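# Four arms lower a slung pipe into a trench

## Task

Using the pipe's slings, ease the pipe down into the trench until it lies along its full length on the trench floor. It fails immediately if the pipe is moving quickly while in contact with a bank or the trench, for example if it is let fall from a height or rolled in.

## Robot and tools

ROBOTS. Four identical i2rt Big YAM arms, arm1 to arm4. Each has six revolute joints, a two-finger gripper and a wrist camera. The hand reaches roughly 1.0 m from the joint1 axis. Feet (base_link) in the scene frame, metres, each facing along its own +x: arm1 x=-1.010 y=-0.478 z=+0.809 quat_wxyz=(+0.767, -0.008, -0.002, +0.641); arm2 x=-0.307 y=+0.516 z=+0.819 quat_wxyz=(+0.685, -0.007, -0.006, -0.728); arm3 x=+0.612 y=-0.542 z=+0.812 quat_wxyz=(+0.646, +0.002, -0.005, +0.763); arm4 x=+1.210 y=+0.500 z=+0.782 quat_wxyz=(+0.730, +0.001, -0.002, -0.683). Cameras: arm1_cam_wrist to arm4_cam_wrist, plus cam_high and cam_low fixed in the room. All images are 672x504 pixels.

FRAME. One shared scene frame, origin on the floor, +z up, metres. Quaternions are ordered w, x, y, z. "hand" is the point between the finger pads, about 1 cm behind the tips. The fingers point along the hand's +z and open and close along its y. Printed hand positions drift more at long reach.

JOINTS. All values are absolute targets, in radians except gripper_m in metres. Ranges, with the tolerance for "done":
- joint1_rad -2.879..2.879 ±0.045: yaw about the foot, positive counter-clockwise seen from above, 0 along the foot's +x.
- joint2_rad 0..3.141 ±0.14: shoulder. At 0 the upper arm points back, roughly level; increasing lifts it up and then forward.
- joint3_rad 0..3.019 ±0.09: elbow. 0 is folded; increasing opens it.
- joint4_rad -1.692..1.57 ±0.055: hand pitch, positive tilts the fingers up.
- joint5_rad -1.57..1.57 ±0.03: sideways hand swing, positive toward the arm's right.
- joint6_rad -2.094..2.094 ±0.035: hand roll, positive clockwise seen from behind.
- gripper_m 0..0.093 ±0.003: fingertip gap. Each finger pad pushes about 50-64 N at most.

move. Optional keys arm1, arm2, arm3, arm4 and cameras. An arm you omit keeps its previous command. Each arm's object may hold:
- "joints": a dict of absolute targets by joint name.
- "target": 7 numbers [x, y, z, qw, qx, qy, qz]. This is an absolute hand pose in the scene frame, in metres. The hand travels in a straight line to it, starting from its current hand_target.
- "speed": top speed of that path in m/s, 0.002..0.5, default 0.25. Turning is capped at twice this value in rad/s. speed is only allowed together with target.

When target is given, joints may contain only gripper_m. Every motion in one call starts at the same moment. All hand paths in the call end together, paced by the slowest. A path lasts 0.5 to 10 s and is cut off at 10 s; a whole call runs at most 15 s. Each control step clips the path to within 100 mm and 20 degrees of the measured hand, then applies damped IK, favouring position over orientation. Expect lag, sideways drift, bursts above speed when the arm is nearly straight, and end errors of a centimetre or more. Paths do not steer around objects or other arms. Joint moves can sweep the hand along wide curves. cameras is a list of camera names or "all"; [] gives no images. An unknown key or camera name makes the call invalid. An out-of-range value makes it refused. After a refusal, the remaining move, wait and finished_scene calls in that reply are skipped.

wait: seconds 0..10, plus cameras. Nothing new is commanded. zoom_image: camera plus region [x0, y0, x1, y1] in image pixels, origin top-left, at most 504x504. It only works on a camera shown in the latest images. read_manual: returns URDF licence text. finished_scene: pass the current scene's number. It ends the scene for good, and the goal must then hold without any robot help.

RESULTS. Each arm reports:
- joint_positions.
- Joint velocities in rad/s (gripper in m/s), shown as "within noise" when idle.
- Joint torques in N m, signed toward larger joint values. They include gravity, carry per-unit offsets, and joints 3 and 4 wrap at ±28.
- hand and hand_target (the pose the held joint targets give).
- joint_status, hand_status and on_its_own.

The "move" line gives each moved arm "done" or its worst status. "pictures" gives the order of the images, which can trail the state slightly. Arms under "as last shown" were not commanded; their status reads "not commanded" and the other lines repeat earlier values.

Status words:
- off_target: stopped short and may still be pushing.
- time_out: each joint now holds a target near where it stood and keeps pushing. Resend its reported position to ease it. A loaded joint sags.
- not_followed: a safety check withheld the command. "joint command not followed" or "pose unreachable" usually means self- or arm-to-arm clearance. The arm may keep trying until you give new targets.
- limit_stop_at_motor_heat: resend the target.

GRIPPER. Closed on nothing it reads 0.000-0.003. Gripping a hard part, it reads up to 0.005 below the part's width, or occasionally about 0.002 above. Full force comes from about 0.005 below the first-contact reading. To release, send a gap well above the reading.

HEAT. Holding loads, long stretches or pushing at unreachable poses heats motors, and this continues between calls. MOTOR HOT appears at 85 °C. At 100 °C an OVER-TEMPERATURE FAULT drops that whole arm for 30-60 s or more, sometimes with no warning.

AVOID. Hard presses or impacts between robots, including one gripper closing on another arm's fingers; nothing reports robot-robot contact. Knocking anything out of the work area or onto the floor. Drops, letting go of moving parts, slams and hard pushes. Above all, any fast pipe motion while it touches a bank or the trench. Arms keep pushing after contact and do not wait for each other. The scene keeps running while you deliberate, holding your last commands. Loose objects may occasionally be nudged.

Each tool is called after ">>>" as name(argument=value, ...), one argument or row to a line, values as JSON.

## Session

>>> move(
)

Scene clock: 0.00 s.
Joint torques (N m): no reading
Heat: arm1: hottest joint2_rad 30 °C; arm2: hottest joint2_rad 29 °C; arm3: hottest joint2_rad 29 °C; arm4: hottest joint3_rad 29 °C.
Joint velocities: within noise
arm1.joint_positions: joint1_rad=+0.181 joint2_rad=+0.602 joint3_rad=+1.316 joint4_rad=-1.375 joint5_rad=-0.192 joint6_rad=-0.163 gripper_m=+0.09396
arm1.joint_status: not commanded
arm1.hand: x=-1.0501 y=-0.2454 z=+1.3080 quat_wxyz=(-0.278, +0.713, -0.545, -0.341) (m; scene frame)
arm1.hand_target: x=-1.0502 y=-0.2475 z=+1.3183 quat_wxyz=(-0.286, +0.710, -0.541, -0.348) (m; scene frame)
arm1.hand_status: not commanded
arm2.joint_positions: joint1_rad=-0.039 joint2_rad=+0.499 joint3_rad=+1.459 joint4_rad=-1.321 joint5_rad=-0.112 joint6_rad=+0.052 gripper_m=+0.09396
arm2.joint_status: not commanded
arm2.hand: x=-0.3042 y=+0.3551 z=+1.4198 quat_wxyz=(-0.429, -0.599, -0.556, +0.384) (m; scene frame)
arm2.hand_target: x=-0.3038 y=+0.3587 z=+1.4302 quat_wxyz=(-0.436, -0.593, -0.552, +0.392) (m; scene frame)
arm2.hand_status: not commanded
arm3.joint_positions: joint1_rad=+0.407 joint2_rad=+0.468 joint3_rad=+1.336 joint4_rad=-1.245 joint5_rad=-0.228 joint6_rad=-0.247 gripper_m=+0.09396
arm3.joint_status: not commanded
arm3.hand: x=+0.4772 y=-0.4122 z=+1.3771 quat_wxyz=(-0.254, +0.787, -0.239, -0.508) (m; scene frame)
arm3.hand_target: x=+0.4794 y=-0.4157 z=+1.3869 quat_wxyz=(-0.260, +0.782, -0.236, -0.516) (m; scene frame)
arm3.hand_status: not commanded
arm4.joint_positions: joint1_rad=+0.227 joint2_rad=+0.629 joint3_rad=+1.327 joint4_rad=-1.242 joint5_rad=-0.022 joint6_rad=+0.203 gripper_m=+0.09396
arm4.joint_status: not commanded
arm4.hand: x=+1.2851 y=+0.2546 z=+1.3092 quat_wxyz=(-0.429, -0.584, -0.645, +0.243) (m; scene frame)
arm4.hand_target: x=+1.2844 y=+0.2567 z=+1.3242 quat_wxyz=(-0.441, -0.578, -0.639, +0.250) (m; scene frame)
arm4.hand_status: not commanded
pictures: arm1_cam_wrist, arm2_cam_wrist, arm3_cam_wrist, arm4_cam_wrist, cam_high, cam_low

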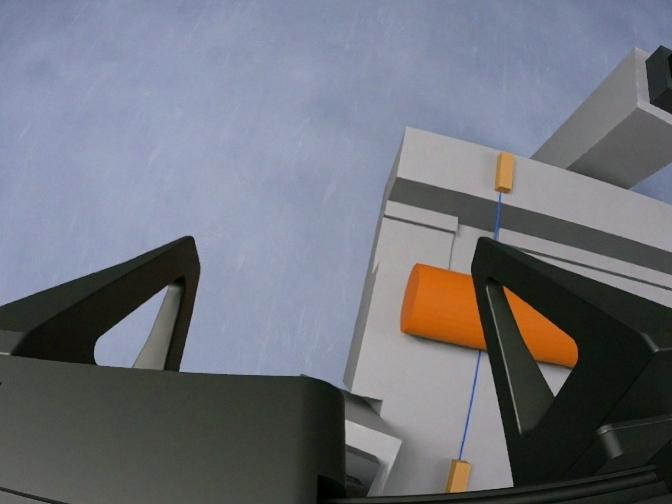

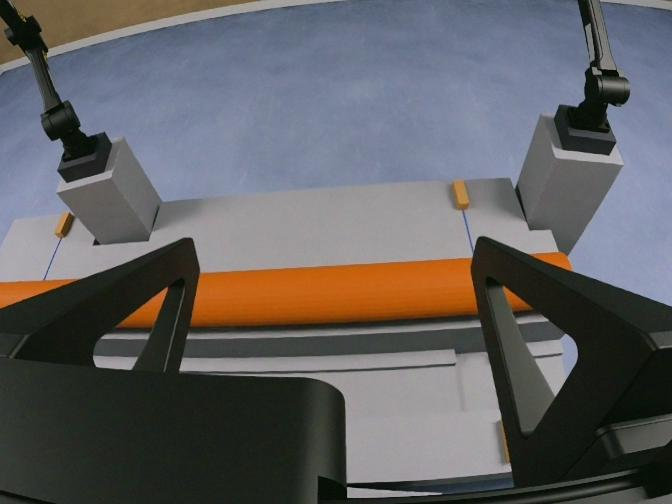

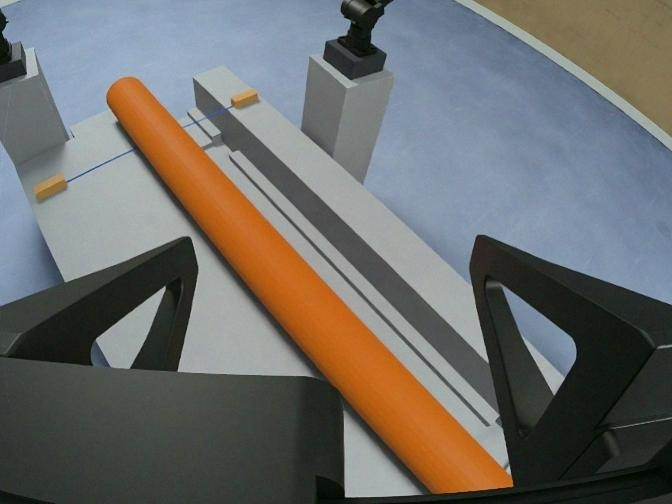

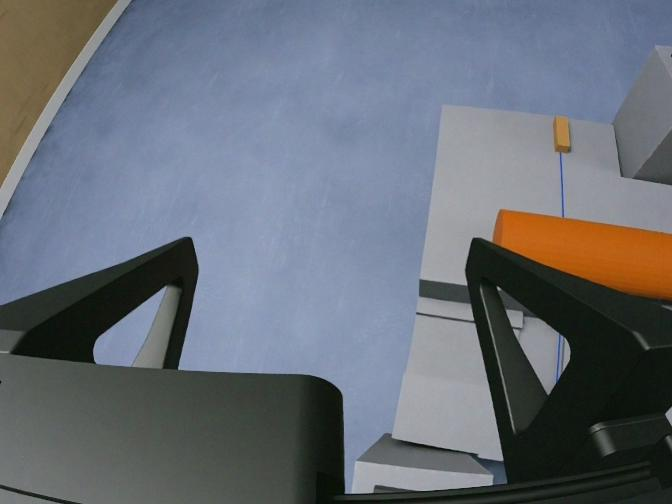

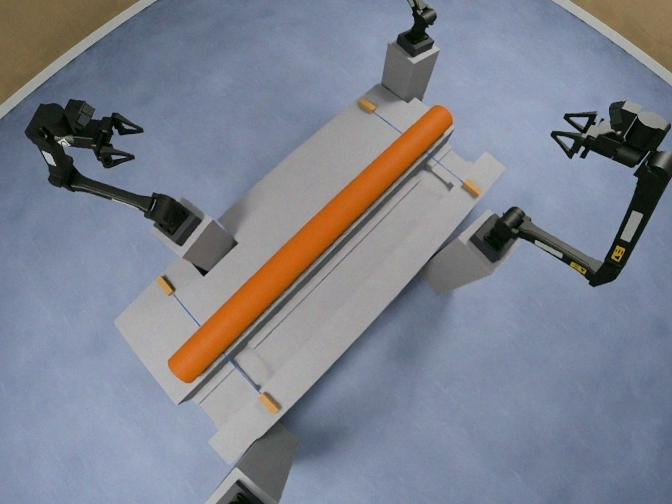

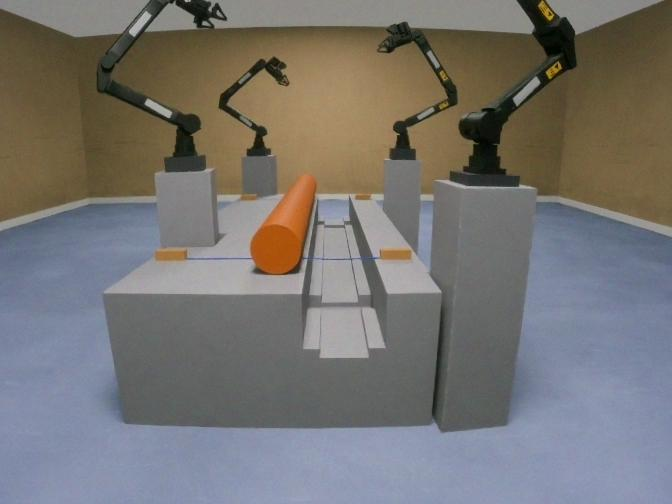

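>>> move(
  arm1={"target": [-0.68, -0.53, 0.85, 0, 0.7071, -0.7071, 0], "speed": 0.3},
  arm2={"target": [-0.70, 0.28, 0.80, 0, 0.7071, 0.7071, 0], "speed": 0.3},
  arm3={"target": [0.91, -0.54, 0.85, 0, 0.7071, -0.7071, 0], "speed": 0.3},
  arm4={"target": [0.90, 0.28, 0.80, 0, 0.7071, 0.7071, 0], "speed": 0.3},
  cameras=[],
)

>>> move(
  arm1={"target": [-0.659, -0.477, 0.60, 0, 0.7071, -0.7071, 0], "speed": 0.25},
  arm2={"target": [-0.696, 0.267, 0.608, -0.007, 0.711, 0.704, -0.026], "speed": 0.25},
  arm3={"target": [0.925, -0.493, 0.60, 0, 0.7071, -0.7071, 0], "speed": 0.25},
  arm4={"target": [0.898, 0.257, 0.615, -0.0103, 0.700, 0.714, -0.035], "speed": 0.25},
  cameras=["arm1_cam_wrist", "arm2_cam_wrist", "arm3_cam_wrist", "arm4_cam_wrist"],
)

Scene clock: 19.90 s.
Joint torques (N m): arm1=[-0.62 -9.7 8.1 0.99 0.02 -0.04] | arm2=[0.44 -16.5 10.61 -0.17 -0.07 0.05] | arm3=[0.85 -10.23 7.6 -0.42 -0.36 -0.07] | arm4=[-0.32 -11.99 9.16 0.57 0.07 -0.02]
Heat: arm1: hottest joint3_rad 31 °C; arm2: hottest joint3_rad 31 °C; arm3: hottest joint2_rad 29 °C; arm4: hottest joint3_rad 32 °C.
move: arm1 done; arm2 off_target; arm3 done; arm4 off_target
Joint velocities: arm1=[0.005 0.005 -0.007 -0.046 0.037 -0.037 0] | arm2=[within noise] | arm3=[within noise] | arm4=[within noise]
arm1.joint_positions: joint1_rad=-1.544 joint2_rad=+1.424 joint3_rad=+0.761 joint4_rad=-0.942 joint5_rad=-0.009 joint6_rad=-1.723 gripper_m=+0.09396
arm1.joint_status: not commanded
arm1.hand: x=-0.6879 y=-0.5260 z=+0.8482 quat_wxyz=(+0.005, +0.707, -0.707, -0.008) (m; scene frame)
arm1.hand_target: x=-0.6801 y=-0.5301 z=+0.8502 quat_wxyz=(+0.000, +0.707, -0.707, +0.000) (m; scene frame)
arm1.hand_status: done (0.009 m and 1.1 deg from the pose sent, 0.654 m and 54.2 deg at the start; a joint's target at an end of its range on 28 of 118 steps)
arm2.joint_positions: joint1_rad=-0.977 joint2_rad=+1.829 joint3_rad=+1.031 joint4_rad=-0.845 joint5_rad=+0.012 joint6_rad=-1.017 gripper_m=+0.09396
arm2.joint_status: not commanded
arm2.hand: x=-0.6813 y=+0.2977 z=+0.7846 quat_wxyz=(-0.008, -0.714, -0.700, -0.030) (m; scene frame)
arm2.hand_target: x=-0.6992 y=+0.2804 z=+0.8007 quat_wxyz=(+0.000, -0.707, -0.707, +0.000) (m; scene frame)
arm2.hand_status: off_target (0.030 m and 3.7 deg from the pose sent, 0.739 m and 70.5 deg at the start)
arm3.joint_positions: joint1_rad=-1.716 joint2_rad=+1.328 joint3_rad=+0.660 joint4_rad=-0.915 joint5_rad=+0.013 joint6_rad=-1.546 gripper_m=+0.09398
arm3.joint_status: not commanded
arm3.hand: x=+0.9053 y=-0.5397 z=+0.8447 quat_wxyz=(+0.005, +0.706, -0.709, -0.002) (m; scene frame)
arm3.hand_target: x=+0.9099 y=-0.5401 z=+0.8500 quat_wxyz=(+0.000, +0.707, -0.707, +0.000) (m; scene frame)
arm3.hand_status: done (0.007 m and 0.6 deg from the pose sent, 0.694 m and 86.9 deg at the start; pose on its path clipped on 65 of 118 steps; a joint's target at an end of its range on 35 of 118 steps)
arm4.joint_positions: joint1_rad=-1.007 joint2_rad=+1.573 joint3_rad=+0.818 joint4_rad=-0.887 joint5_rad=+0.004 joint6_rad=-0.936 gripper_m=+0.09396
arm4.joint_status: not commanded
arm4.hand: x=+0.9252 y=+0.2939 z=+0.7831 quat_wxyz=(-0.006, -0.708, -0.705, -0.036) (m; scene frame)
arm4.hand_target: x=+0.9008 y=+0.2807 z=+0.8009 quat_wxyz=(+0.000, -0.707, -0.707, +0.000) (m; scene frame)
arm4.hand_status: off_target (0.033 m and 4.2 deg from the pose sent, 0.639 m and 59.3 deg at the start)
pictures: none
ARM HIT: arm3's arm struck itself hard.
No camera images: "cameras" was empty.

Scene clock: 21.63 s.
Joint torques (N m): arm1=[-0.38 -13.57 2.59 1.02 -0.11 0.12] | arm2=[0.5 -18.37 5.48 0.17 -0.06 0.22] | arm3=[1.79 -16.09 1.33 0.42 -0.32 0.07] | arm4=[1.08 -14.51 3.21 0.81 0.1 0.3]
Heat: arm1: hottest joint2_rad 31 °C; arm2: hottest joint3_rad 31 °C; arm3: hottest joint2_rad 29 °C; arm4: hottest joint3_rad 32 °C.
move: arm1 done; arm2 off_target; arm3 done; arm4 off_target
Joint velocities: within noise
arm1.joint_positions: joint1_rad=-1.391 joint2_rad=+2.146 joint3_rad=+0.741 joint4_rad=-0.195 joint5_rad=-0.008 joint6_rad=-1.576 gripper_m=+0.09396
arm1.joint_status: not commanded
arm1.hand: x=-0.6669 y=-0.4787 z=+0.6023 quat_wxyz=(+0.006, +0.709, -0.705, -0.005) (m; scene frame)
arm1.hand_target: x=-0.6591 y=-0.4770 z=+0.6001 quat_wxyz=(+0.000, +0.707, -0.707, +0.000) (m; scene frame)
arm1.hand_status: done (0.008 m and 1.0 deg from the pose sent, 0.255 m and 1.1 deg at the start)
arm2.joint_positions: joint1_rad=-0.953 joint2_rad=+2.251 joint3_rad=+1.022 joint4_rad=-0.344 joint5_rad=+0.014 joint6_rad=-0.999 gripper_m=+0.09396
arm2.joint_status: not commanded
arm2.hand: x=-0.6825 y=+0.2821 z=+0.6004 quat_wxyz=(+0.001, -0.713, -0.702, +0.004) (m; scene frame)
arm2.hand_target: x=-0.6956 y=+0.2671 z=+0.6084 quat_wxyz=(+0.007, -0.710, -0.703, +0.026) (m; scene frame)
arm2.hand_status: off_target (0.022 m and 2.7 deg from the pose sent, 0.180 m and 6.7 deg at the start)
arm3.joint_positions: joint1_rad=-1.586 joint2_rad=+2.141 joint3_rad=+0.651 joint4_rad=-0.104 joint5_rad=+0.011 joint6_rad=-1.422 gripper_m=+0.09398
arm3.joint_status: not commanded
arm3.hand: x=+0.9179 y=-0.4965 z=+0.5993 quat_wxyz=(+0.008, +0.708, -0.707, -0.005) (m; scene frame)
arm3.hand_target: x=+0.9249 y=-0.4929 z=+0.6001 quat_wxyz=(+0.000, +0.707, -0.707, +0.000) (m; scene frame)
arm3.hand_status: done (0.008 m and 1.1 deg from the pose sent, 0.250 m and 0.6 deg at the start)
arm4.joint_positions: joint1_rad=-0.979 joint2_rad=+2.042 joint3_rad=+0.790 joint4_rad=-0.278 joint5_rad=+0.014 joint6_rad=-0.936 gripper_m=+0.09396
arm4.joint_status: not commanded
arm4.hand: x=+0.9049 y=+0.2669 z=+0.6100 quat_wxyz=(+0.007, -0.699, -0.715, +0.019) (m; scene frame)
arm4.hand_target: x=+0.8981 y=+0.2570 z=+0.6151 quat_wxyz=(+0.010, -0.700, -0.714, +0.035) (m; scene frame)
arm4.hand_status: off_target (0.013 m and 1.9 deg from the pose sent, 0.174 m and 8.5 deg at the start)
pictures: arm1_cam_wrist, arm2_cam_wrist, arm3_cam_wrist, arm4_cam_wrist

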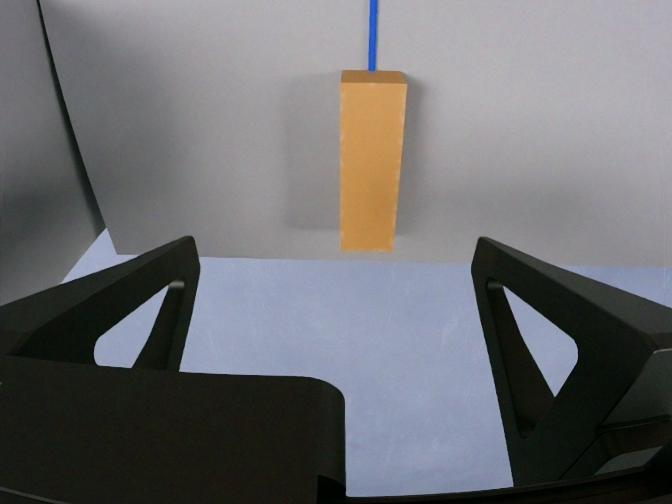

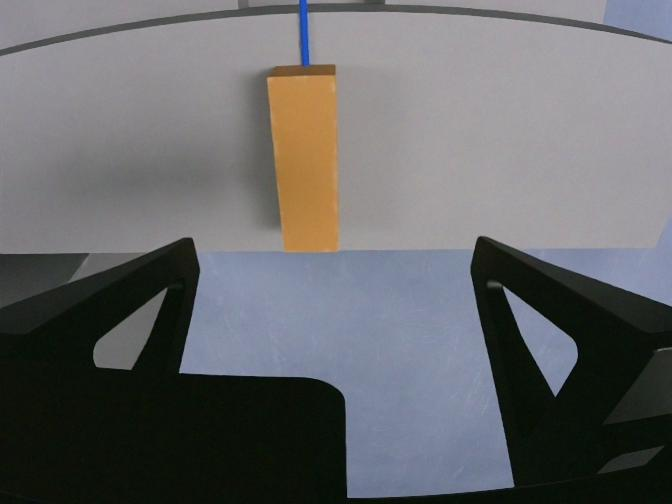

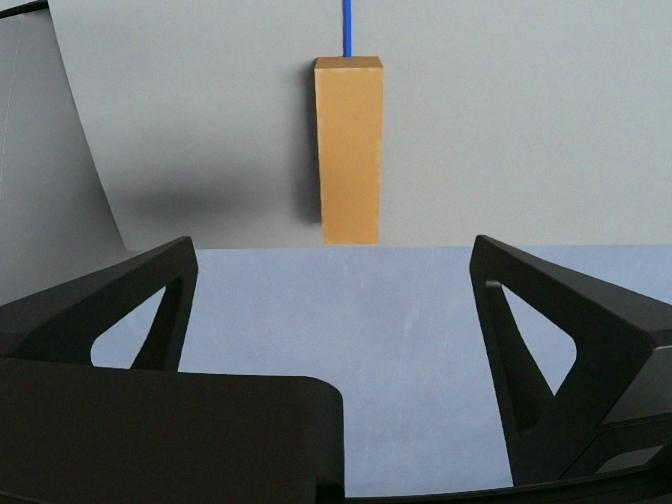

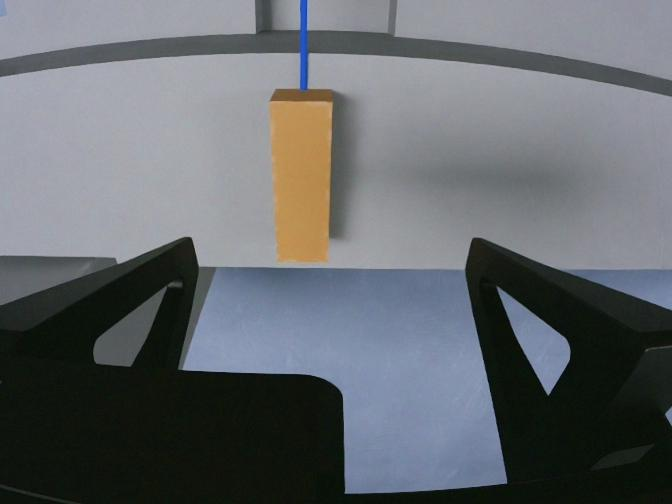

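>>> move(
  arm1={"target": [-0.6435, -0.4786, 0.453, 0, 0.7071, -0.7071, 0], "speed": 0.12},
  arm2={"target": [-0.677, 0.2686, 0.459, -0.007, 0.711, 0.704, -0.026], "speed": 0.12},
  arm3={"target": [0.926, -0.492, 0.457, 0, 0.7071, -0.7071, 0], "speed": 0.12},
  arm4={"target": [0.9155, 0.267, 0.460, -0.0103, 0.700, 0.714, -0.035], "speed": 0.12},
  cameras=["arm1_cam_wrist", "arm2_cam_wrist", "arm3_cam_wrist", "arm4_cam_wrist"],
)

Scene clock: 40.43 s.
Joint torques (N m): arm1=[-0.15 -15.09 0.42 0.91 -0.11 0.11] | arm2=[0.56 -17.38 3.08 0.29 -0.1 0.22] | arm3=[1.61 -17.03 -0.88 0.44 -0.32 0.08] | arm4=[1.14 -13.92 0.94 1.01 0.06 0.32]
Heat: arm1: hottest joint2_rad 31 °C; arm2: hottest joint3_rad 31 °C; arm3: hottest joint2_rad 30 °C; arm4: hottest joint3_rad 31 °C.
move: arm1 done; arm2 off_target; arm3 done; arm4 done
Joint velocities: within noise
arm1.joint_positions: joint1_rad=-1.391 joint2_rad=+2.577 joint3_rad=+0.983 joint4_rad=+0.016 joint5_rad=-0.008 joint6_rad=-1.575 gripper_m=+0.09396
arm1.joint_status: not commanded
arm1.hand: x=-0.6382 y=-0.4799 z=+0.4619 quat_wxyz=(-0.002, +0.709, -0.705, +0.003) (m; scene frame)
arm1.hand_target: x=-0.6437 y=-0.4786 z=+0.4533 quat_wxyz=(+0.000, +0.707, -0.707, +0.000) (m; scene frame)
arm1.hand_status: done (0.010 m and 0.5 deg from the pose sent, 0.151 m and 1.0 deg at the start)
arm2.joint_positions: joint1_rad=-0.938 joint2_rad=+2.611 joint3_rad=+1.158 joint4_rad=-0.096 joint5_rad=+0.015 joint6_rad=-0.983 gripper_m=+0.09395
arm2.joint_status: not commanded
arm2.hand: x=-0.6729 y=+0.2785 z=+0.4623 quat_wxyz=(+0.004, -0.713, -0.701, +0.015) (m; scene frame)
arm2.hand_target: x=-0.6769 y=+0.2686 z=+0.4593 quat_wxyz=(+0.007, -0.710, -0.703, +0.026) (m; scene frame)
arm2.hand_status: off_target (0.011 m and 1.3 deg from the pose sent, 0.142 m and 2.6 deg at the start)
arm3.joint_positions: joint1_rad=-1.586 joint2_rad=+2.591 joint3_rad=+0.861 joint4_rad=+0.155 joint5_rad=+0.011 joint6_rad=-1.421 gripper_m=+0.09398
arm3.joint_status: not commanded
arm3.hand: x=+0.9284 y=-0.4937 z=+0.4610 quat_wxyz=(+0.000, +0.707, -0.707, +0.001) (m; scene frame)
arm3.hand_target: x=+0.9261 y=-0.4919 z=+0.4571 quat_wxyz=(+0.000, +0.707, -0.707, +0.000) (m; scene frame)
arm3.hand_status: done (0.005 m and 0.1 deg from the pose sent, 0.143 m and 1.1 deg at the start)
arm4.joint_positions: joint1_rad=-0.975 joint2_rad=+2.480 joint3_rad=+0.892 joint4_rad=+0.072 joint5_rad=+0.015 joint6_rad=-0.932 gripper_m=+0.09396
arm4.joint_status: not commanded
arm4.hand: x=+0.9181 y=+0.2744 z=+0.4633 quat_wxyz=(+0.009, -0.699, -0.715, +0.025) (m; scene frame)
arm4.hand_target: x=+0.9157 y=+0.2671 z=+0.4601 quat_wxyz=(+0.010, -0.699, -0.714, +0.035) (m; scene frame)
arm4.hand_status: done (0.009 m and 1.1 deg from the pose sent, 0.150 m and 1.9 deg at the start)
pictures: arm1_cam_wrist, arm2_cam_wrist, arm3_cam_wrist, arm4_cam_wrist

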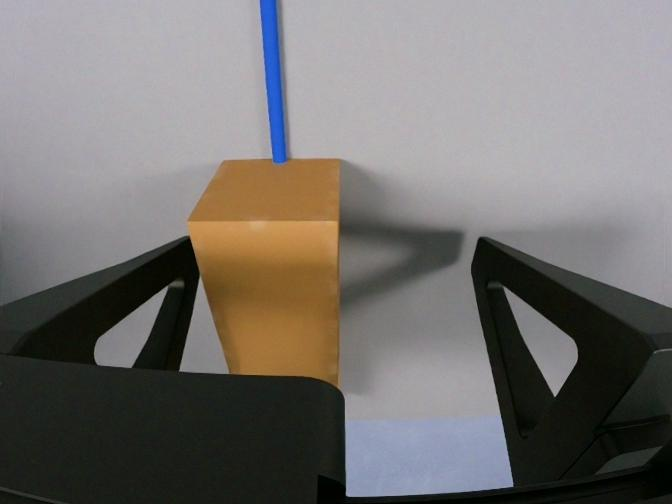

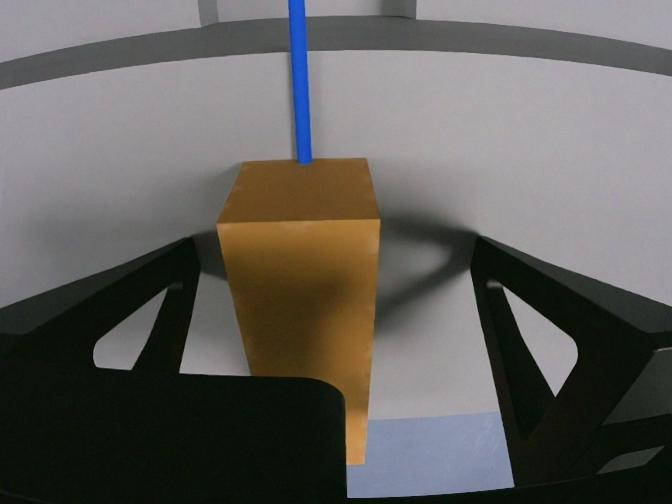

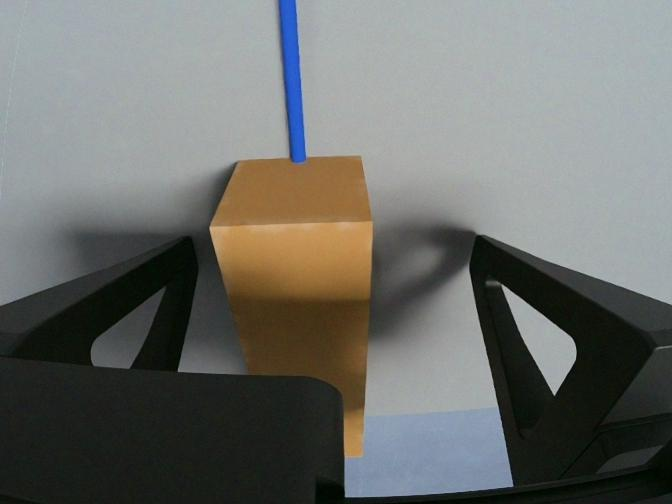

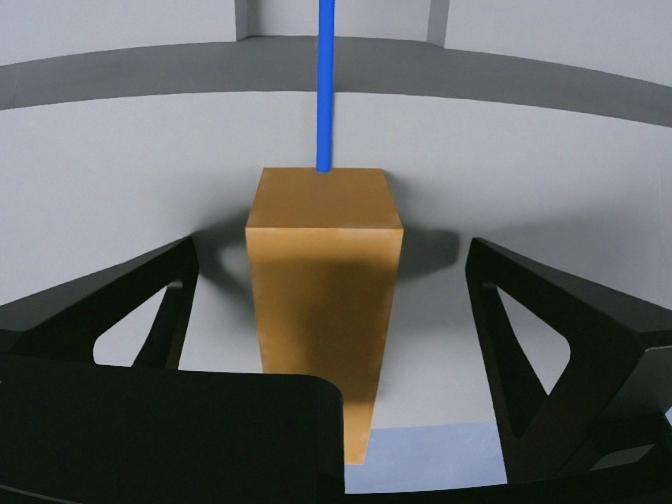

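>>> move(
  arm1={"target": [-0.668, -0.4786, 0.452, 0, 0.7071, -0.7071, 0], "speed": 0.1},
  arm2={"target": [-0.662, 0.2700, 0.457, -0.007, 0.711, 0.704, -0.026], "speed": 0.1},
  arm3={"target": [0.910, -0.493, 0.456, 0, 0.7071, -0.7071, 0], "speed": 0.1},
  arm4={"target": [0.9155, 0.270, 0.459, -0.0103, 0.700, 0.714, -0.035], "speed": 0.1},
  cameras=[],
)

>>> move(
  arm1={"joints": {"gripper_m": 0.02}},
  arm2={"joints": {"gripper_m": 0.02}},
  arm3={"joints": {"gripper_m": 0.02}},
  arm4={"joints": {"gripper_m": 0.02}},
  cameras=["arm1_cam_wrist", "arm2_cam_wrist", "arm3_cam_wrist", "arm4_cam_wrist"],
)

Scene clock: 47.63 s.
Joint torques (N m): arm1=[0.15 -13.68 -0.44 1.07 -0.13 0.11] | arm2=[1.49 -16.85 1.21 0.57 -0.36 0.32] | arm3=[2.02 -15.91 -1.83 0.54 -0.31 0.08] | arm4=[0.73 -13.63 0.7 1.25 0.05 0.25]
Heat: arm1: hottest joint2_rad 31 °C; arm2: hottest joint3_rad 31 °C; arm3: hottest joint2_rad 30 °C; arm4: hottest joint3_rad 31 °C.
move: arm1 off_target; arm2 off_target; arm3 off_target; arm4 done
Joint velocities: within noise
arm1.joint_positions: joint1_rad=-1.391 joint2_rad=+2.577 joint3_rad=+0.929 joint4_rad=+0.083 joint5_rad=-0.008 joint6_rad=-1.575 gripper_m=+0.09396
arm1.joint_status: not commanded
arm1.hand: x=-0.6553 y=-0.4799 z=+0.4627 quat_wxyz=(-0.007, +0.709, -0.705, +0.007) (m; scene frame)
arm1.hand_target: x=-0.6680 y=-0.4787 z=+0.4526 quat_wxyz=(+0.000, +0.707, -0.707, +0.000) (m; scene frame)
arm1.hand_status: off_target (0.017 m and 1.2 deg from the pose sent, 0.031 m and 0.5 deg at the start)
arm2.joint_positions: joint1_rad=-0.934 joint2_rad=+2.609 joint3_rad=+1.144 joint4_rad=-0.070 joint5_rad=+0.023 joint6_rad=-0.977 gripper_m=+0.09395
arm2.joint_status: not commanded
arm2.hand: x=-0.6719 y=+0.2787 z=+0.4626 quat_wxyz=(+0.009, -0.714, -0.700, +0.022) (m; scene frame)
arm2.hand_target: x=-0.6620 y=+0.2703 z=+0.4572 quat_wxyz=(+0.007, -0.710, -0.703, +0.026) (m; scene frame)
arm2.hand_status: off_target (0.014 m and 0.8 deg from the pose sent, 0.015 m and 1.3 deg at the start)
arm3.joint_positions: joint1_rad=-1.586 joint2_rad=+2.593 joint3_rad=+0.836 joint4_rad=+0.201 joint5_rad=+0.011 joint6_rad=-1.418 gripper_m=+0.09398
arm3.joint_status: not commanded
arm3.hand: x=+0.9228 y=-0.4945 z=+0.4620 quat_wxyz=(-0.007, +0.706, -0.708, +0.006) (m; scene frame)
arm3.hand_target: x=+0.9099 y=-0.4932 z=+0.4563 quat_wxyz=(+0.000, +0.707, -0.707, +0.000) (m; scene frame)
arm3.hand_status: off_target (0.014 m and 1.1 deg from the pose sent, 0.019 m and 0.1 deg at the start)
arm4.joint_positions: joint1_rad=-0.975 joint2_rad=+2.480 joint3_rad=+0.892 joint4_rad=+0.072 joint5_rad=+0.015 joint6_rad=-0.932 gripper_m=+0.09396
arm4.joint_status: not commanded
arm4.hand: x=+0.9181 y=+0.2744 z=+0.4633 quat_wxyz=(+0.009, -0.699, -0.715, +0.025) (m; scene frame)
arm4.hand_target: x=+0.9157 y=+0.2701 z=+0.4591 quat_wxyz=(+0.010, -0.700, -0.714, +0.035) (m; scene frame)
arm4.hand_status: done (0.007 m and 1.1 deg from the pose sent, 0.007 m and 1.1 deg at the start)
pictures: none
No camera images: "cameras" was empty.

Scene clock: 48.30 s.
Joint torques (N m): arm1=[-0.21 -13.68 -0.61 1.01 -0.11 0.11] | arm2=[0.21 -16.85 1.84 0.54 -0.15 0.23] | arm3=[1.96 -15.97 -1.77 0.4 -0.29 0.09] | arm4=[0.62 -13.8 0.68 0.96 0.14 0.24]
Heat: arm1: hottest joint2_rad 31 °C; arm2: hottest joint3_rad 31 °C; arm3: hottest joint2_rad 30 °C; arm4: hottest joint3_rad 31 °C.
move: arm1 off_target; arm2 off_target; arm3 off_target; arm4 off_target
Joint velocities: within noise
arm1.joint_positions: joint1_rad=-1.391 joint2_rad=+2.577 joint3_rad=+0.929 joint4_rad=+0.083 joint5_rad=-0.008 joint6_rad=-1.575 gripper_m=+0.03383
arm1.joint_status: gripper_m off_target (ended at +0.03387, target +0.02000)
arm1.hand: x=-0.6552 y=-0.4799 z=+0.4627 quat_wxyz=(-0.007, +0.709, -0.705, +0.007) (m; scene frame)
arm1.hand_target: x=-0.6681 y=-0.4787 z=+0.4526 quat_wxyz=(+0.000, +0.707, -0.707, +0.000) (m; scene frame)
arm1.hand_status: not commanded
arm2.joint_positions: joint1_rad=-0.917 joint2_rad=+2.610 joint3_rad=+1.136 joint4_rad=-0.068 joint5_rad=+0.017 joint6_rad=-0.969 gripper_m=+0.03437
arm2.joint_status: gripper_m off_target (ended at +0.03440, target +0.02000)
arm2.hand: x=-0.6634 y=+0.2747 z=+0.4621 quat_wxyz=(+0.006, -0.711, -0.703, +0.019) (m; scene frame)
arm2.hand_target: x=-0.6620 y=+0.2705 z=+0.4572 quat_wxyz=(+0.007, -0.710, -0.703, +0.026) (m; scene frame)
arm2.hand_status: not commanded
arm3.joint_positions: joint1_rad=-1.585 joint2_rad=+2.593 joint3_rad=+0.835 joint4_rad=+0.202 joint5_rad=+0.011 joint6_rad=-1.417 gripper_m=+0.03466
arm3.joint_status: gripper_m off_target (ended at +0.03470, target +0.02000)
arm3.hand: x=+0.9227 y=-0.4944 z=+0.4621 quat_wxyz=(-0.007, +0.706, -0.708, +0.006) (m; scene frame)
arm3.hand_target: x=+0.9099 y=-0.4932 z=+0.4564 quat_wxyz=(+0.000, +0.707, -0.707, +0.000) (m; scene frame)
arm3.hand_status: not commanded
arm4.joint_positions: joint1_rad=-0.975 joint2_rad=+2.481 joint3_rad=+0.892 joint4_rad=+0.079 joint5_rad=+0.013 joint6_rad=-0.931 gripper_m=+0.03488
arm4.joint_status: gripper_m off_target (ended at +0.03491, target +0.02000)
arm4.hand: x=+0.9173 y=+0.2733 z=+0.4630 quat_wxyz=(+0.008, -0.699, -0.714, +0.029) (m; scene frame)
arm4.hand_target: x=+0.9157 y=+0.2701 z=+0.4591 quat_wxyz=(+0.010, -0.700, -0.714, +0.035) (m; scene frame)
arm4.hand_status: not commanded
pictures: arm1_cam_wrist, arm2_cam_wrist, arm3_cam_wrist, arm4_cam_wrist

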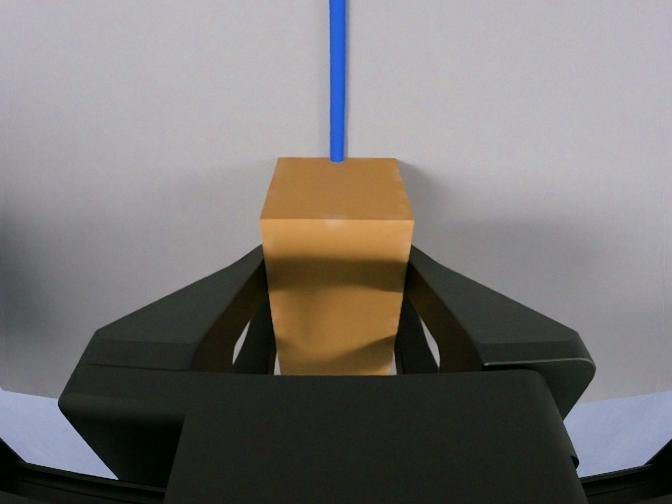

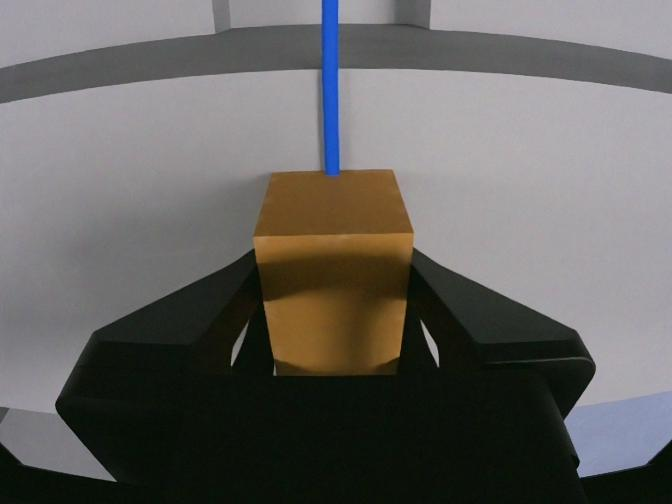

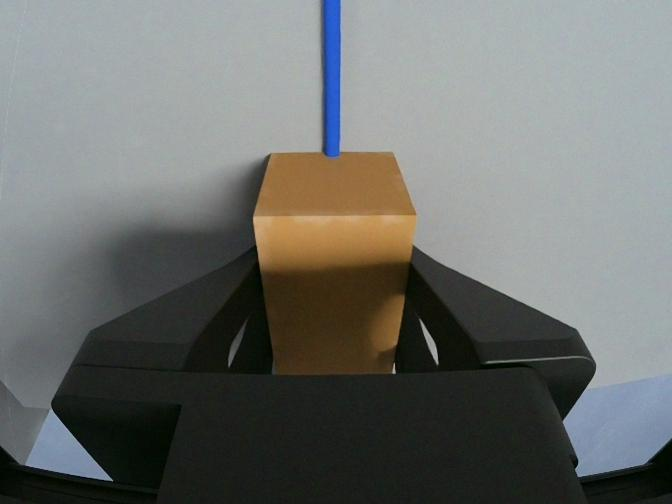

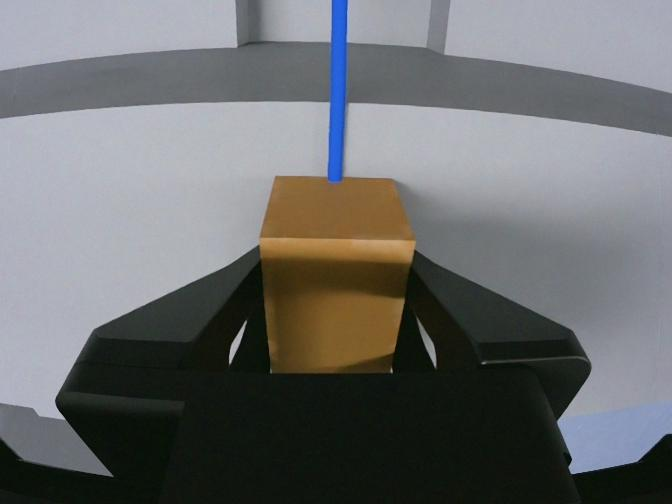

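>>> move(
  arm1={"target": [-0.650, -0.26, 0.730, 0, 0.7071, -0.7071, 0], "speed": 0.15},
  arm2={"target": [-0.668, 0.025, 0.745, -0.007, 0.711, 0.704, -0.026], "speed": 0.15},
  arm3={"target": [0.927, -0.26, 0.730, 0, 0.7071, -0.7071, 0], "speed": 0.15},
  arm4={"target": [0.910, 0.022, 0.750, -0.0103, 0.700, 0.714, -0.035], "speed": 0.15},
  cameras=["cam_low", "cam_high"],
)

Scene clock: 57.80 s.
Joint torques (N m): arm1=[0.5 -15.68 7.06 0.06 -0.11 0.09] | arm2=[0.09 -23.53 11.62 -0.9 -0.03 0.19] | arm3=[1.49 -18.84 6.46 -0.4 -0.25 0.09] | arm4=[0.85 -21.07 9.46 -0.25 0.15 0.34]
Heat: arm1: hottest joint2_rad 32 °C; arm2: hottest joint2_rad 32 °C; arm3: hottest joint2_rad 31 °C; arm4: hottest joint3_rad 31 °C.
move: arm1 off_target; arm2 off_target; arm3 off_target; arm4 off_target
Joint velocities: within noise
arm1.joint_positions: joint1_rad=-0.853 joint2_rad=+1.877 joint3_rad=+0.897 joint4_rad=-0.624 joint5_rad=-0.015 joint6_rad=-1.039 gripper_m=+0.03385
arm1.joint_status: not commanded
arm1.hand: x=-0.6623 y=-0.2692 z=+0.7198 quat_wxyz=(+0.013, +0.709, -0.705, -0.003) (m; scene frame)
arm1.hand_target: x=-0.6503 y=-0.2602 z=+0.7301 quat_wxyz=(+0.000, +0.707, -0.707, +0.000) (m; scene frame)
arm1.hand_status: off_target (0.018 m and 1.6 deg from the pose sent, 0.346 m and 1.2 deg at the start)
arm2.joint_positions: joint1_rad=-0.573 joint2_rad=+2.214 joint3_rad=+1.487 joint4_rad=-0.859 joint5_rad=+0.028 joint6_rad=-0.624 gripper_m=+0.03437
arm2.joint_status: not commanded
arm2.hand: x=-0.6582 y=+0.0463 z=+0.7213 quat_wxyz=(+0.010, -0.711, -0.703, +0.001) (m; scene frame)
arm2.hand_target: x=-0.6673 y=+0.0258 z=+0.7454 quat_wxyz=(+0.007, -0.710, -0.703, +0.026) (m; scene frame)
arm2.hand_status: off_target (0.033 m and 2.8 deg from the pose sent, 0.377 m and 0.8 deg at the start)
arm3.joint_positions: joint1_rad=-1.007 joint2_rad=+1.890 joint3_rad=+0.908 joint4_rad=-0.622 joint5_rad=+0.006 joint6_rad=-0.845 gripper_m=+0.03466
arm3.joint_status: not commanded
arm3.hand: x=+0.9186 y=-0.2703 z=+0.7211 quat_wxyz=(+0.012, +0.708, -0.706, +0.000) (m; scene frame)
arm3.hand_target: x=+0.9268 y=-0.2602 z=+0.7301 quat_wxyz=(+0.000, +0.707, -0.707, +0.000) (m; scene frame)
arm3.hand_status: off_target (0.016 m and 1.4 deg from the pose sent, 0.356 m and 1.1 deg at the start)
arm4.joint_positions: joint1_rad=-0.621 joint2_rad=+2.034 joint3_rad=+1.311 joint4_rad=-0.843 joint5_rad=+0.038 joint6_rad=-0.584 gripper_m=+0.03488
arm4.joint_status: not commanded
arm4.hand: x=+0.9201 y=+0.0449 z=+0.7221 quat_wxyz=(+0.015, -0.697, -0.717, +0.006) (m; scene frame)
arm4.hand_target: x=+0.9106 y=+0.0230 z=+0.7504 quat_wxyz=(+0.010, -0.700, -0.714, +0.035) (m; scene frame)
arm4.hand_status: off_target (0.037 m and 3.5 deg from the pose sent, 0.381 m and 0.8 deg at the start)
pictures: cam_high, cam_low

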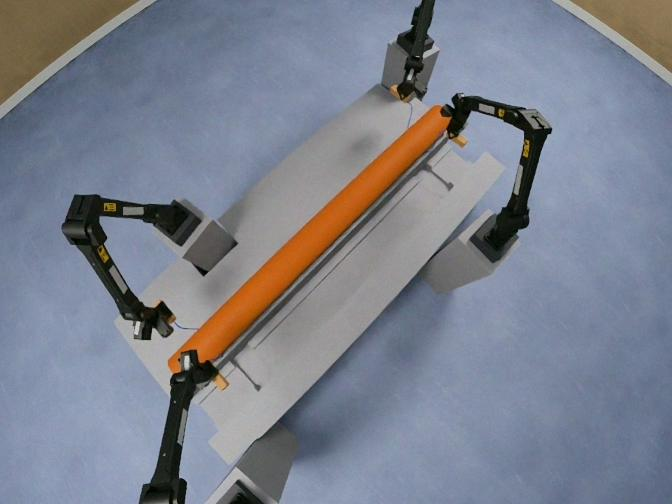

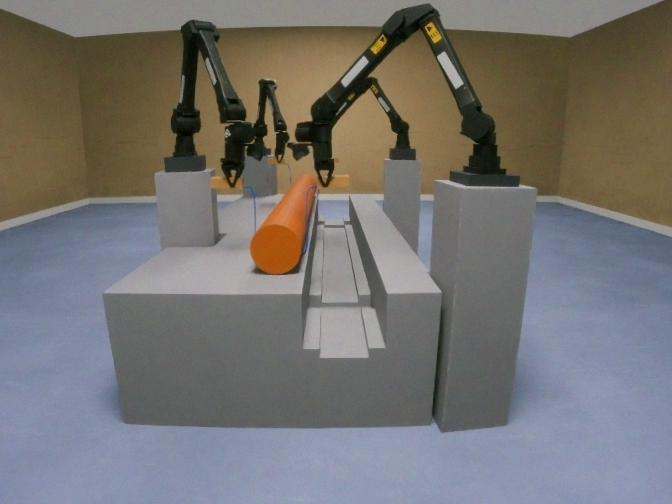

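>>> move(
  arm1={"joints": {"joint2_rad": 1.751, "joint3_rad": 0.966, "joint4_rad": -0.715}},
  arm2={"joints": {"joint2_rad": 2.067, "joint3_rad": 1.561, "joint4_rad": -0.937}},
  arm3={"joints": {"joint2_rad": 1.748, "joint3_rad": 0.964, "joint4_rad": -0.714}},
  arm4={"joints": {"joint2_rad": 1.892, "joint3_rad": 1.381, "joint4_rad": -0.922}},
  cameras=[],
)

>>> move(
  arm1={"joints": {"joint2_rad": 1.696, "joint3_rad": 1.002, "joint4_rad": -0.806}},
  arm2={"joints": {"joint2_rad": 2.028, "joint3_rad": 1.583, "joint4_rad": -0.993}},
  arm3={"joints": {"joint2_rad": 1.692, "joint3_rad": 0.991, "joint4_rad": -0.798}},
  arm4={"joints": {"joint2_rad": 1.845, "joint3_rad": 1.407, "joint4_rad": -0.994}},
  cameras=["cam_low"],
)

Scene clock: 77.10 s.
Joint torques (N m): arm1=[-0.38 -18.2 9.31 -0.03 -0.17 0.09] | arm2=[0.03 -28.22 13.98 -0.8 -0.14 0.2] | arm3=[1.55 -22.53 8.5 -0.25 -0.3 0.08] | arm4=[0.73 -24.41 11.23 -0.18 0.06 0.31]
Heat: arm1: hottest joint2_rad 32 °C; arm2: hottest joint2_rad 33 °C; arm3: hottest joint2_rad 31 °C; arm4: hottest joint3_rad 33 °C.
move: arm1 done; arm2 done; arm3 done; arm4 done
Joint velocities: within noise
arm1.joint_positions: joint1_rad=-0.850 joint2_rad=+1.800 joint3_rad=+0.917 joint4_rad=-0.703 joint5_rad=-0.013 joint6_rad=-1.037 gripper_m=+0.03385
arm1.joint_status: all done
arm1.hand: x=-0.6568 y=-0.2637 z=+0.7548 quat_wxyz=(+0.004, +0.710, -0.704, +0.000) (m; scene frame)
arm1.hand_target: x=-0.6308 y=-0.2473 z=+0.7876 quat_wxyz=(-0.038, +0.707, -0.706, +0.009) (m; scene frame)
arm1.hand_status: not commanded
arm2.joint_positions: joint1_rad=-0.572 joint2_rad=+2.142 joint3_rad=+1.496 joint4_rad=-0.927 joint5_rad=+0.032 joint6_rad=-0.623 gripper_m=+0.03437
arm2.joint_status: all done
arm2.hand: x=-0.6602 y=+0.0446 z=+0.7647 quat_wxyz=(+0.010, -0.711, -0.703, +0.008) (m; scene frame)
arm2.hand_target: x=-0.6789 y=+0.0110 z=+0.8311 quat_wxyz=(-0.001, -0.709, -0.701, +0.072) (m; scene frame)
arm2.hand_status: not commanded
arm3.joint_positions: joint1_rad=-1.007 joint2_rad=+1.802 joint3_rad=+0.922 joint4_rad=-0.707 joint5_rad=+0.007 joint6_rad=-0.844 gripper_m=+0.03466
arm3.joint_status: all done
arm3.hand: x=+0.9225 y=-0.2673 z=+0.7591 quat_wxyz=(+0.003, +0.708, -0.706, +0.001) (m; scene frame)
arm3.hand_target: x=+0.9428 y=-0.2463 z=+0.7922 quat_wxyz=(-0.041, +0.706, -0.707, +0.002) (m; scene frame)
arm3.hand_status: not commanded
arm4.joint_positions: joint1_rad=-0.620 joint2_rad=+1.964 joint3_rad=+1.317 joint4_rad=-0.910 joint5_rad=+0.040 joint6_rad=-0.582 gripper_m=+0.03488
arm4.joint_status: all done
arm4.hand: x=+0.9204 y=+0.0462 z=+0.7604 quat_wxyz=(+0.016, -0.697, -0.717, +0.011) (m; scene frame)
arm4.hand_target: x=+0.9052 y=+0.0147 z=+0.8199 quat_wxyz=(+0.002, -0.699, -0.712, +0.071) (m; scene frame)
arm4.hand_status: not commanded
pictures: none
No camera images: "cameras" was empty.

Scene clock: 77.87 s.
Joint torques (N m): arm1=[-0.67 -21.6 11.55 -0.84 -0.19 -0.04] | arm2=[0.03 -31.38 15.99 -1.29 -0.17 0.17] | arm3=[1.38 -25.52 10.48 -0.87 -0.29 0.04] | arm4=[0.79 -28.4 13.14 -0.77 0.05 0.27]
Heat: arm1: hottest joint2_rad 33 °C; arm2: hottest joint3_rad 34 °C; arm3: hottest joint2_rad 31 °C; arm4: hottest joint3_rad 33 °C.
move: arm1 done; arm2 done; arm3 done; arm4 done
Joint velocities: within noise
arm1.joint_positions: joint1_rad=-0.846 joint2_rad=+1.786 joint3_rad=+0.924 joint4_rad=-0.774 joint5_rad=-0.013 joint6_rad=-1.030 gripper_m=+0.03385
arm1.joint_status: all done
arm1.hand: x=-0.6675 y=-0.2685 z=+0.7623 quat_wxyz=(+0.029, +0.709, -0.705, -0.006) (m; scene frame)
arm1.hand_target: x=-0.6283 y=-0.2452 z=+0.8203 quat_wxyz=(-0.038, +0.707, -0.706, +0.009) (m; scene frame)
arm1.hand_status: not commanded
arm2.joint_positions: joint1_rad=-0.572 joint2_rad=+2.140 joint3_rad=+1.496 joint4_rad=-0.972 joint5_rad=+0.032 joint6_rad=-0.621 gripper_m=+0.03437
arm2.joint_status: all done
arm2.hand: x=-0.6539 y=+0.0532 z=+0.7659 quat_wxyz=(+0.014, -0.711, -0.702, -0.013) (m; scene frame)
arm2.hand_target: x=-0.6788 y=+0.0116 z=+0.8610 quat_wxyz=(-0.001, -0.709, -0.701, +0.075) (m; scene frame)
arm2.hand_status: not commanded
arm3.joint_positions: joint1_rad=-1.006 joint2_rad=+1.784 joint3_rad=+0.924 joint4_rad=-0.780 joint5_rad=+0.007 joint6_rad=-0.840 gripper_m=+0.03466
arm3.joint_status: all done
arm3.hand: x=+0.9114 y=-0.2762 z=+0.7669 quat_wxyz=(+0.031, +0.707, -0.707, -0.001) (m; scene frame)
arm3.hand_target: x=+0.9432 y=-0.2461 z=+0.8225 quat_wxyz=(-0.040, +0.706, -0.707, +0.002) (m; scene frame)
arm3.hand_status: not commanded
arm4.joint_positions: joint1_rad=-0.620 joint2_rad=+1.961 joint3_rad=+1.317 joint4_rad=-0.969 joint5_rad=+0.040 joint6_rad=-0.579 gripper_m=+0.03487
arm4.joint_status: all done
arm4.hand: x=+0.9278 y=+0.0583 z=+0.7620 quat_wxyz=(+0.022, -0.698, -0.716, -0.017) (m; scene frame)
arm4.hand_target: x=+0.9066 y=+0.0173 z=+0.8533 quat_wxyz=(+0.001, -0.699, -0.712, +0.072) (m; scene frame)
arm4.hand_status: not commanded
pictures: cam_low

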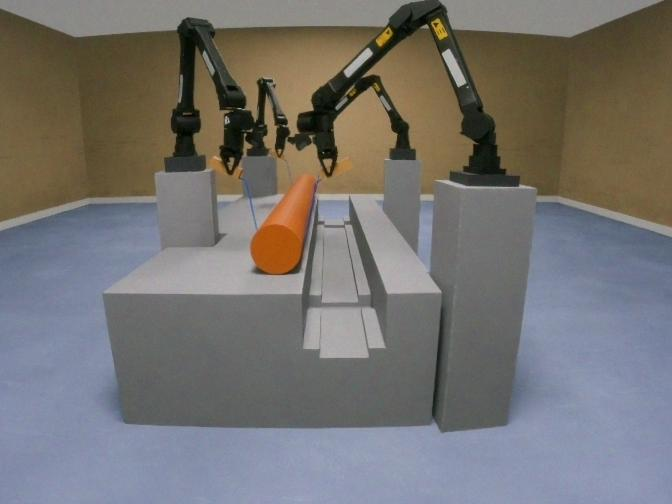

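>>> move(
  arm1={"joints": {"joint2_rad": 1.668, "joint3_rad": 1.02, "joint4_rad": -0.85}},
  arm2={"joints": {"joint2_rad": 2.008, "joint3_rad": 1.594, "joint4_rad": -1.02}},
  arm3={"joints": {"joint2_rad": 1.664, "joint3_rad": 1.005, "joint4_rad": -0.84}},
  arm4={"joints": {"joint2_rad": 1.822, "joint3_rad": 1.42, "joint4_rad": -1.03}},
  cameras=[],
)

>>> move(
  arm1={"joints": {"joint2_rad": 1.640, "joint3_rad": 1.039, "joint4_rad": -0.89}},
  arm2={"joints": {"joint2_rad": 1.986, "joint3_rad": 1.604, "joint4_rad": -1.05}},
  arm3={"joints": {"joint2_rad": 1.636, "joint3_rad": 1.018, "joint4_rad": -0.88}},
  arm4={"joints": {"joint2_rad": 1.797, "joint3_rad": 1.434, "joint4_rad": -1.066}},
  cameras=["cam_low"],
)

Scene clock: 85.67 s.
Joint torques (N m): arm1=[-0.97 -22.36 12.07 -0.58 -0.21 0] | arm2=[-0.26 -33.03 16.85 -1.72 -0.17 0.15] | arm3=[1.14 -25.99 10.85 -1.06 -0.3 0.01] | arm4=[0.67 -30.04 14.12 -1.2 0.05 0.25]
Heat: arm1: hottest joint2_rad 34 °C; arm2: hottest joint3_rad 38 °C; arm3: hottest joint2_rad 33 °C; arm4: hottest joint3_rad 33 °C.
move: arm1 done; arm2 time_out; arm3 done; arm4 time_out
Joint velocities: within noise
arm1.joint_positions: joint1_rad=-0.845 joint2_rad=+1.761 joint3_rad=+0.937 joint4_rad=-0.818 joint5_rad=-0.013 joint6_rad=-1.028 gripper_m=+0.03385
arm1.joint_status: all done
arm1.hand: x=-0.6675 y=-0.2675 z=+0.7757 quat_wxyz=(+0.031, +0.708, -0.705, -0.007) (m; scene frame)
arm1.hand_target: x=-0.6276 y=-0.2445 z=+0.8370 quat_wxyz=(-0.039, +0.707, -0.706, +0.009) (m; scene frame)
arm1.hand_status: not commanded
arm2.joint_positions: joint1_rad=-0.569 joint2_rad=+2.140 joint3_rad=+1.497 joint4_rad=-0.989 joint5_rad=+0.032 joint6_rad=-0.618 gripper_m=+0.03437
arm2.joint_status: joint3_rad time_out (moved +0.001 of +0.098); the others done
arm2.on_its_own: joint3_rad reads +1.497 and still pushes toward +1.594 since a time_out
arm2.hand: x=-0.6501 y=+0.0553 z=+0.7663 quat_wxyz=(+0.015, -0.711, -0.703, -0.021) (m; scene frame)
arm2.hand_target: x=-0.6786 y=+0.0121 z=+0.8763 quat_wxyz=(-0.002, -0.709, -0.701, +0.077) (m; scene frame)
arm2.hand_status: not commanded
arm3.joint_positions: joint1_rad=-1.003 joint2_rad=+1.762 joint3_rad=+0.935 joint4_rad=-0.817 joint5_rad=+0.007 joint6_rad=-0.838 gripper_m=+0.03466
arm3.joint_status: all done
arm3.hand: x=+0.9114 y=-0.2748 z=+0.7788 quat_wxyz=(+0.032, +0.707, -0.706, -0.001) (m; scene frame)
arm3.hand_target: x=+0.9432 y=-0.2462 z=+0.8381 quat_wxyz=(-0.041, +0.706, -0.707, +0.002) (m; scene frame)
arm3.hand_status: not commanded
arm4.joint_positions: joint1_rad=-0.618 joint2_rad=+1.958 joint3_rad=+1.318 joint4_rad=-0.994 joint5_rad=+0.040 joint6_rad=-0.577 gripper_m=+0.03487
arm4.joint_status: joint3_rad time_out (moved +0.001 of +0.103); the others done
arm4.on_its_own: joint3_rad reads +1.318 and still pushes toward +1.420 since a time_out
arm4.hand: x=+0.9315 y=+0.0623 z=+0.7640 quat_wxyz=(+0.024, -0.697, -0.716, -0.027) (m; scene frame)
arm4.hand_target: x=+0.9077 y=+0.0195 z=+0.8694 quat_wxyz=(+0.002, -0.699, -0.712, +0.071) (m; scene frame)
arm4.hand_status: not commanded
pictures: none
No camera images: "cameras" was empty.

not run: a stop came earlier in this reply.

>>> move(
  arm1={"joints": {"joint2_rad": 1.655, "joint4_rad": -0.875}},
  arm2={"joints": {"joint2_rad": 1.980, "joint4_rad": -1.03}},
  arm3={"joints": {"joint2_rad": 1.655, "joint4_rad": -0.865}},
  arm4={"joints": {"joint2_rad": 1.793, "joint4_rad": -1.045}},
  cameras=["cam_low"],
)

Scene clock: 89.67 s.
Joint torques (N m): arm1=[-1.14 -22.01 12.14 -0.92 -0.16 -0.01] | arm2=[-0.26 -33.67 16.95 -1.69 -0.16 0.15] | arm3=[1.14 -26.29 10.88 -1.2 -0.29 0.01] | arm4=[0.67 -30.27 14.27 -1.25 0.06 0.24]
Heat: arm1: hottest joint3_rad 36 °C; arm2: hottest joint3_rad 40 °C; arm3: hottest joint2_rad 34 °C; arm4: hottest joint3_rad 34 °C.
move: arm1 done; arm2 done; arm3 done; arm4 done
Joint velocities: within noise
arm1.joint_positions: joint1_rad=-0.845 joint2_rad=+1.754 joint3_rad=+0.937 joint4_rad=-0.840 joint5_rad=-0.013 joint6_rad=-1.027 gripper_m=+0.03385
arm1.joint_status: all done
arm1.hand: x=-0.6710 y=-0.2696 z=+0.7788 quat_wxyz=(+0.038, +0.708, -0.705, -0.008) (m; scene frame)
arm1.hand_target: x=-0.6318 y=-0.2470 z=+0.8421 quat_wxyz=(-0.033, +0.707, -0.706, +0.008) (m; scene frame)
arm1.hand_status: not commanded
arm2.joint_positions: joint1_rad=-0.569 joint2_rad=+2.117 joint3_rad=+1.497 joint4_rad=-0.999 joint5_rad=+0.032 joint6_rad=-0.618 gripper_m=+0.03437
arm2.joint_status: all done
arm2.on_its_own: joint3_rad reads +1.497 and still pushes toward +1.594 since a time_out
arm2.hand: x=-0.6512 y=+0.0540 z=+0.7791 quat_wxyz=(+0.014, -0.711, -0.703, -0.015) (m; scene frame)
arm2.hand_target: x=-0.6783 y=+0.0127 z=+0.8928 quat_wxyz=(-0.003, -0.709, -0.700, +0.085) (m; scene frame)
arm2.hand_status: not commanded
arm3.joint_positions: joint1_rad=-1.003 joint2_rad=+1.756 joint3_rad=+0.935 joint4_rad=-0.841 joint5_rad=+0.007 joint6_rad=-0.837 gripper_m=+0.03466
arm3.joint_status: all done
arm3.hand: x=+0.9079 y=-0.2780 z=+0.7815 quat_wxyz=(+0.041, +0.707, -0.706, -0.001) (m; scene frame)
arm3.hand_target: x=+0.9392 y=-0.2498 z=+0.8415 quat_wxyz=(-0.032, +0.707, -0.707, +0.002) (m; scene frame)
arm3.hand_status: not commanded
arm4.joint_positions: joint1_rad=-0.618 joint2_rad=+1.933 joint3_rad=+1.318 joint4_rad=-1.009 joint5_rad=+0.040 joint6_rad=-0.577 gripper_m=+0.03487
arm4.joint_status: all done
arm4.on_its_own: joint3_rad reads +1.318 and still pushes toward +1.420 since a time_out
arm4.hand: x=+0.9313 y=+0.0622 z=+0.7767 quat_wxyz=(+0.023, -0.698, -0.716, -0.022) (m; scene frame)
arm4.hand_target: x=+0.9090 y=+0.0216 z=+0.8848 quat_wxyz=(+0.000, -0.699, -0.711, +0.078) (m; scene frame)
arm4.hand_status: not commanded
pictures: cam_low

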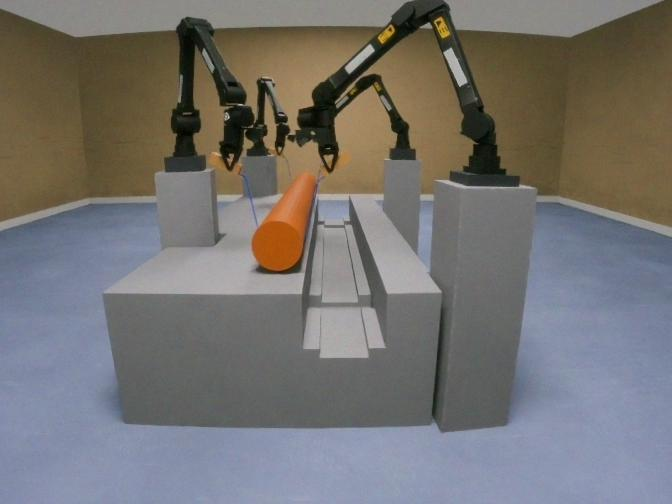

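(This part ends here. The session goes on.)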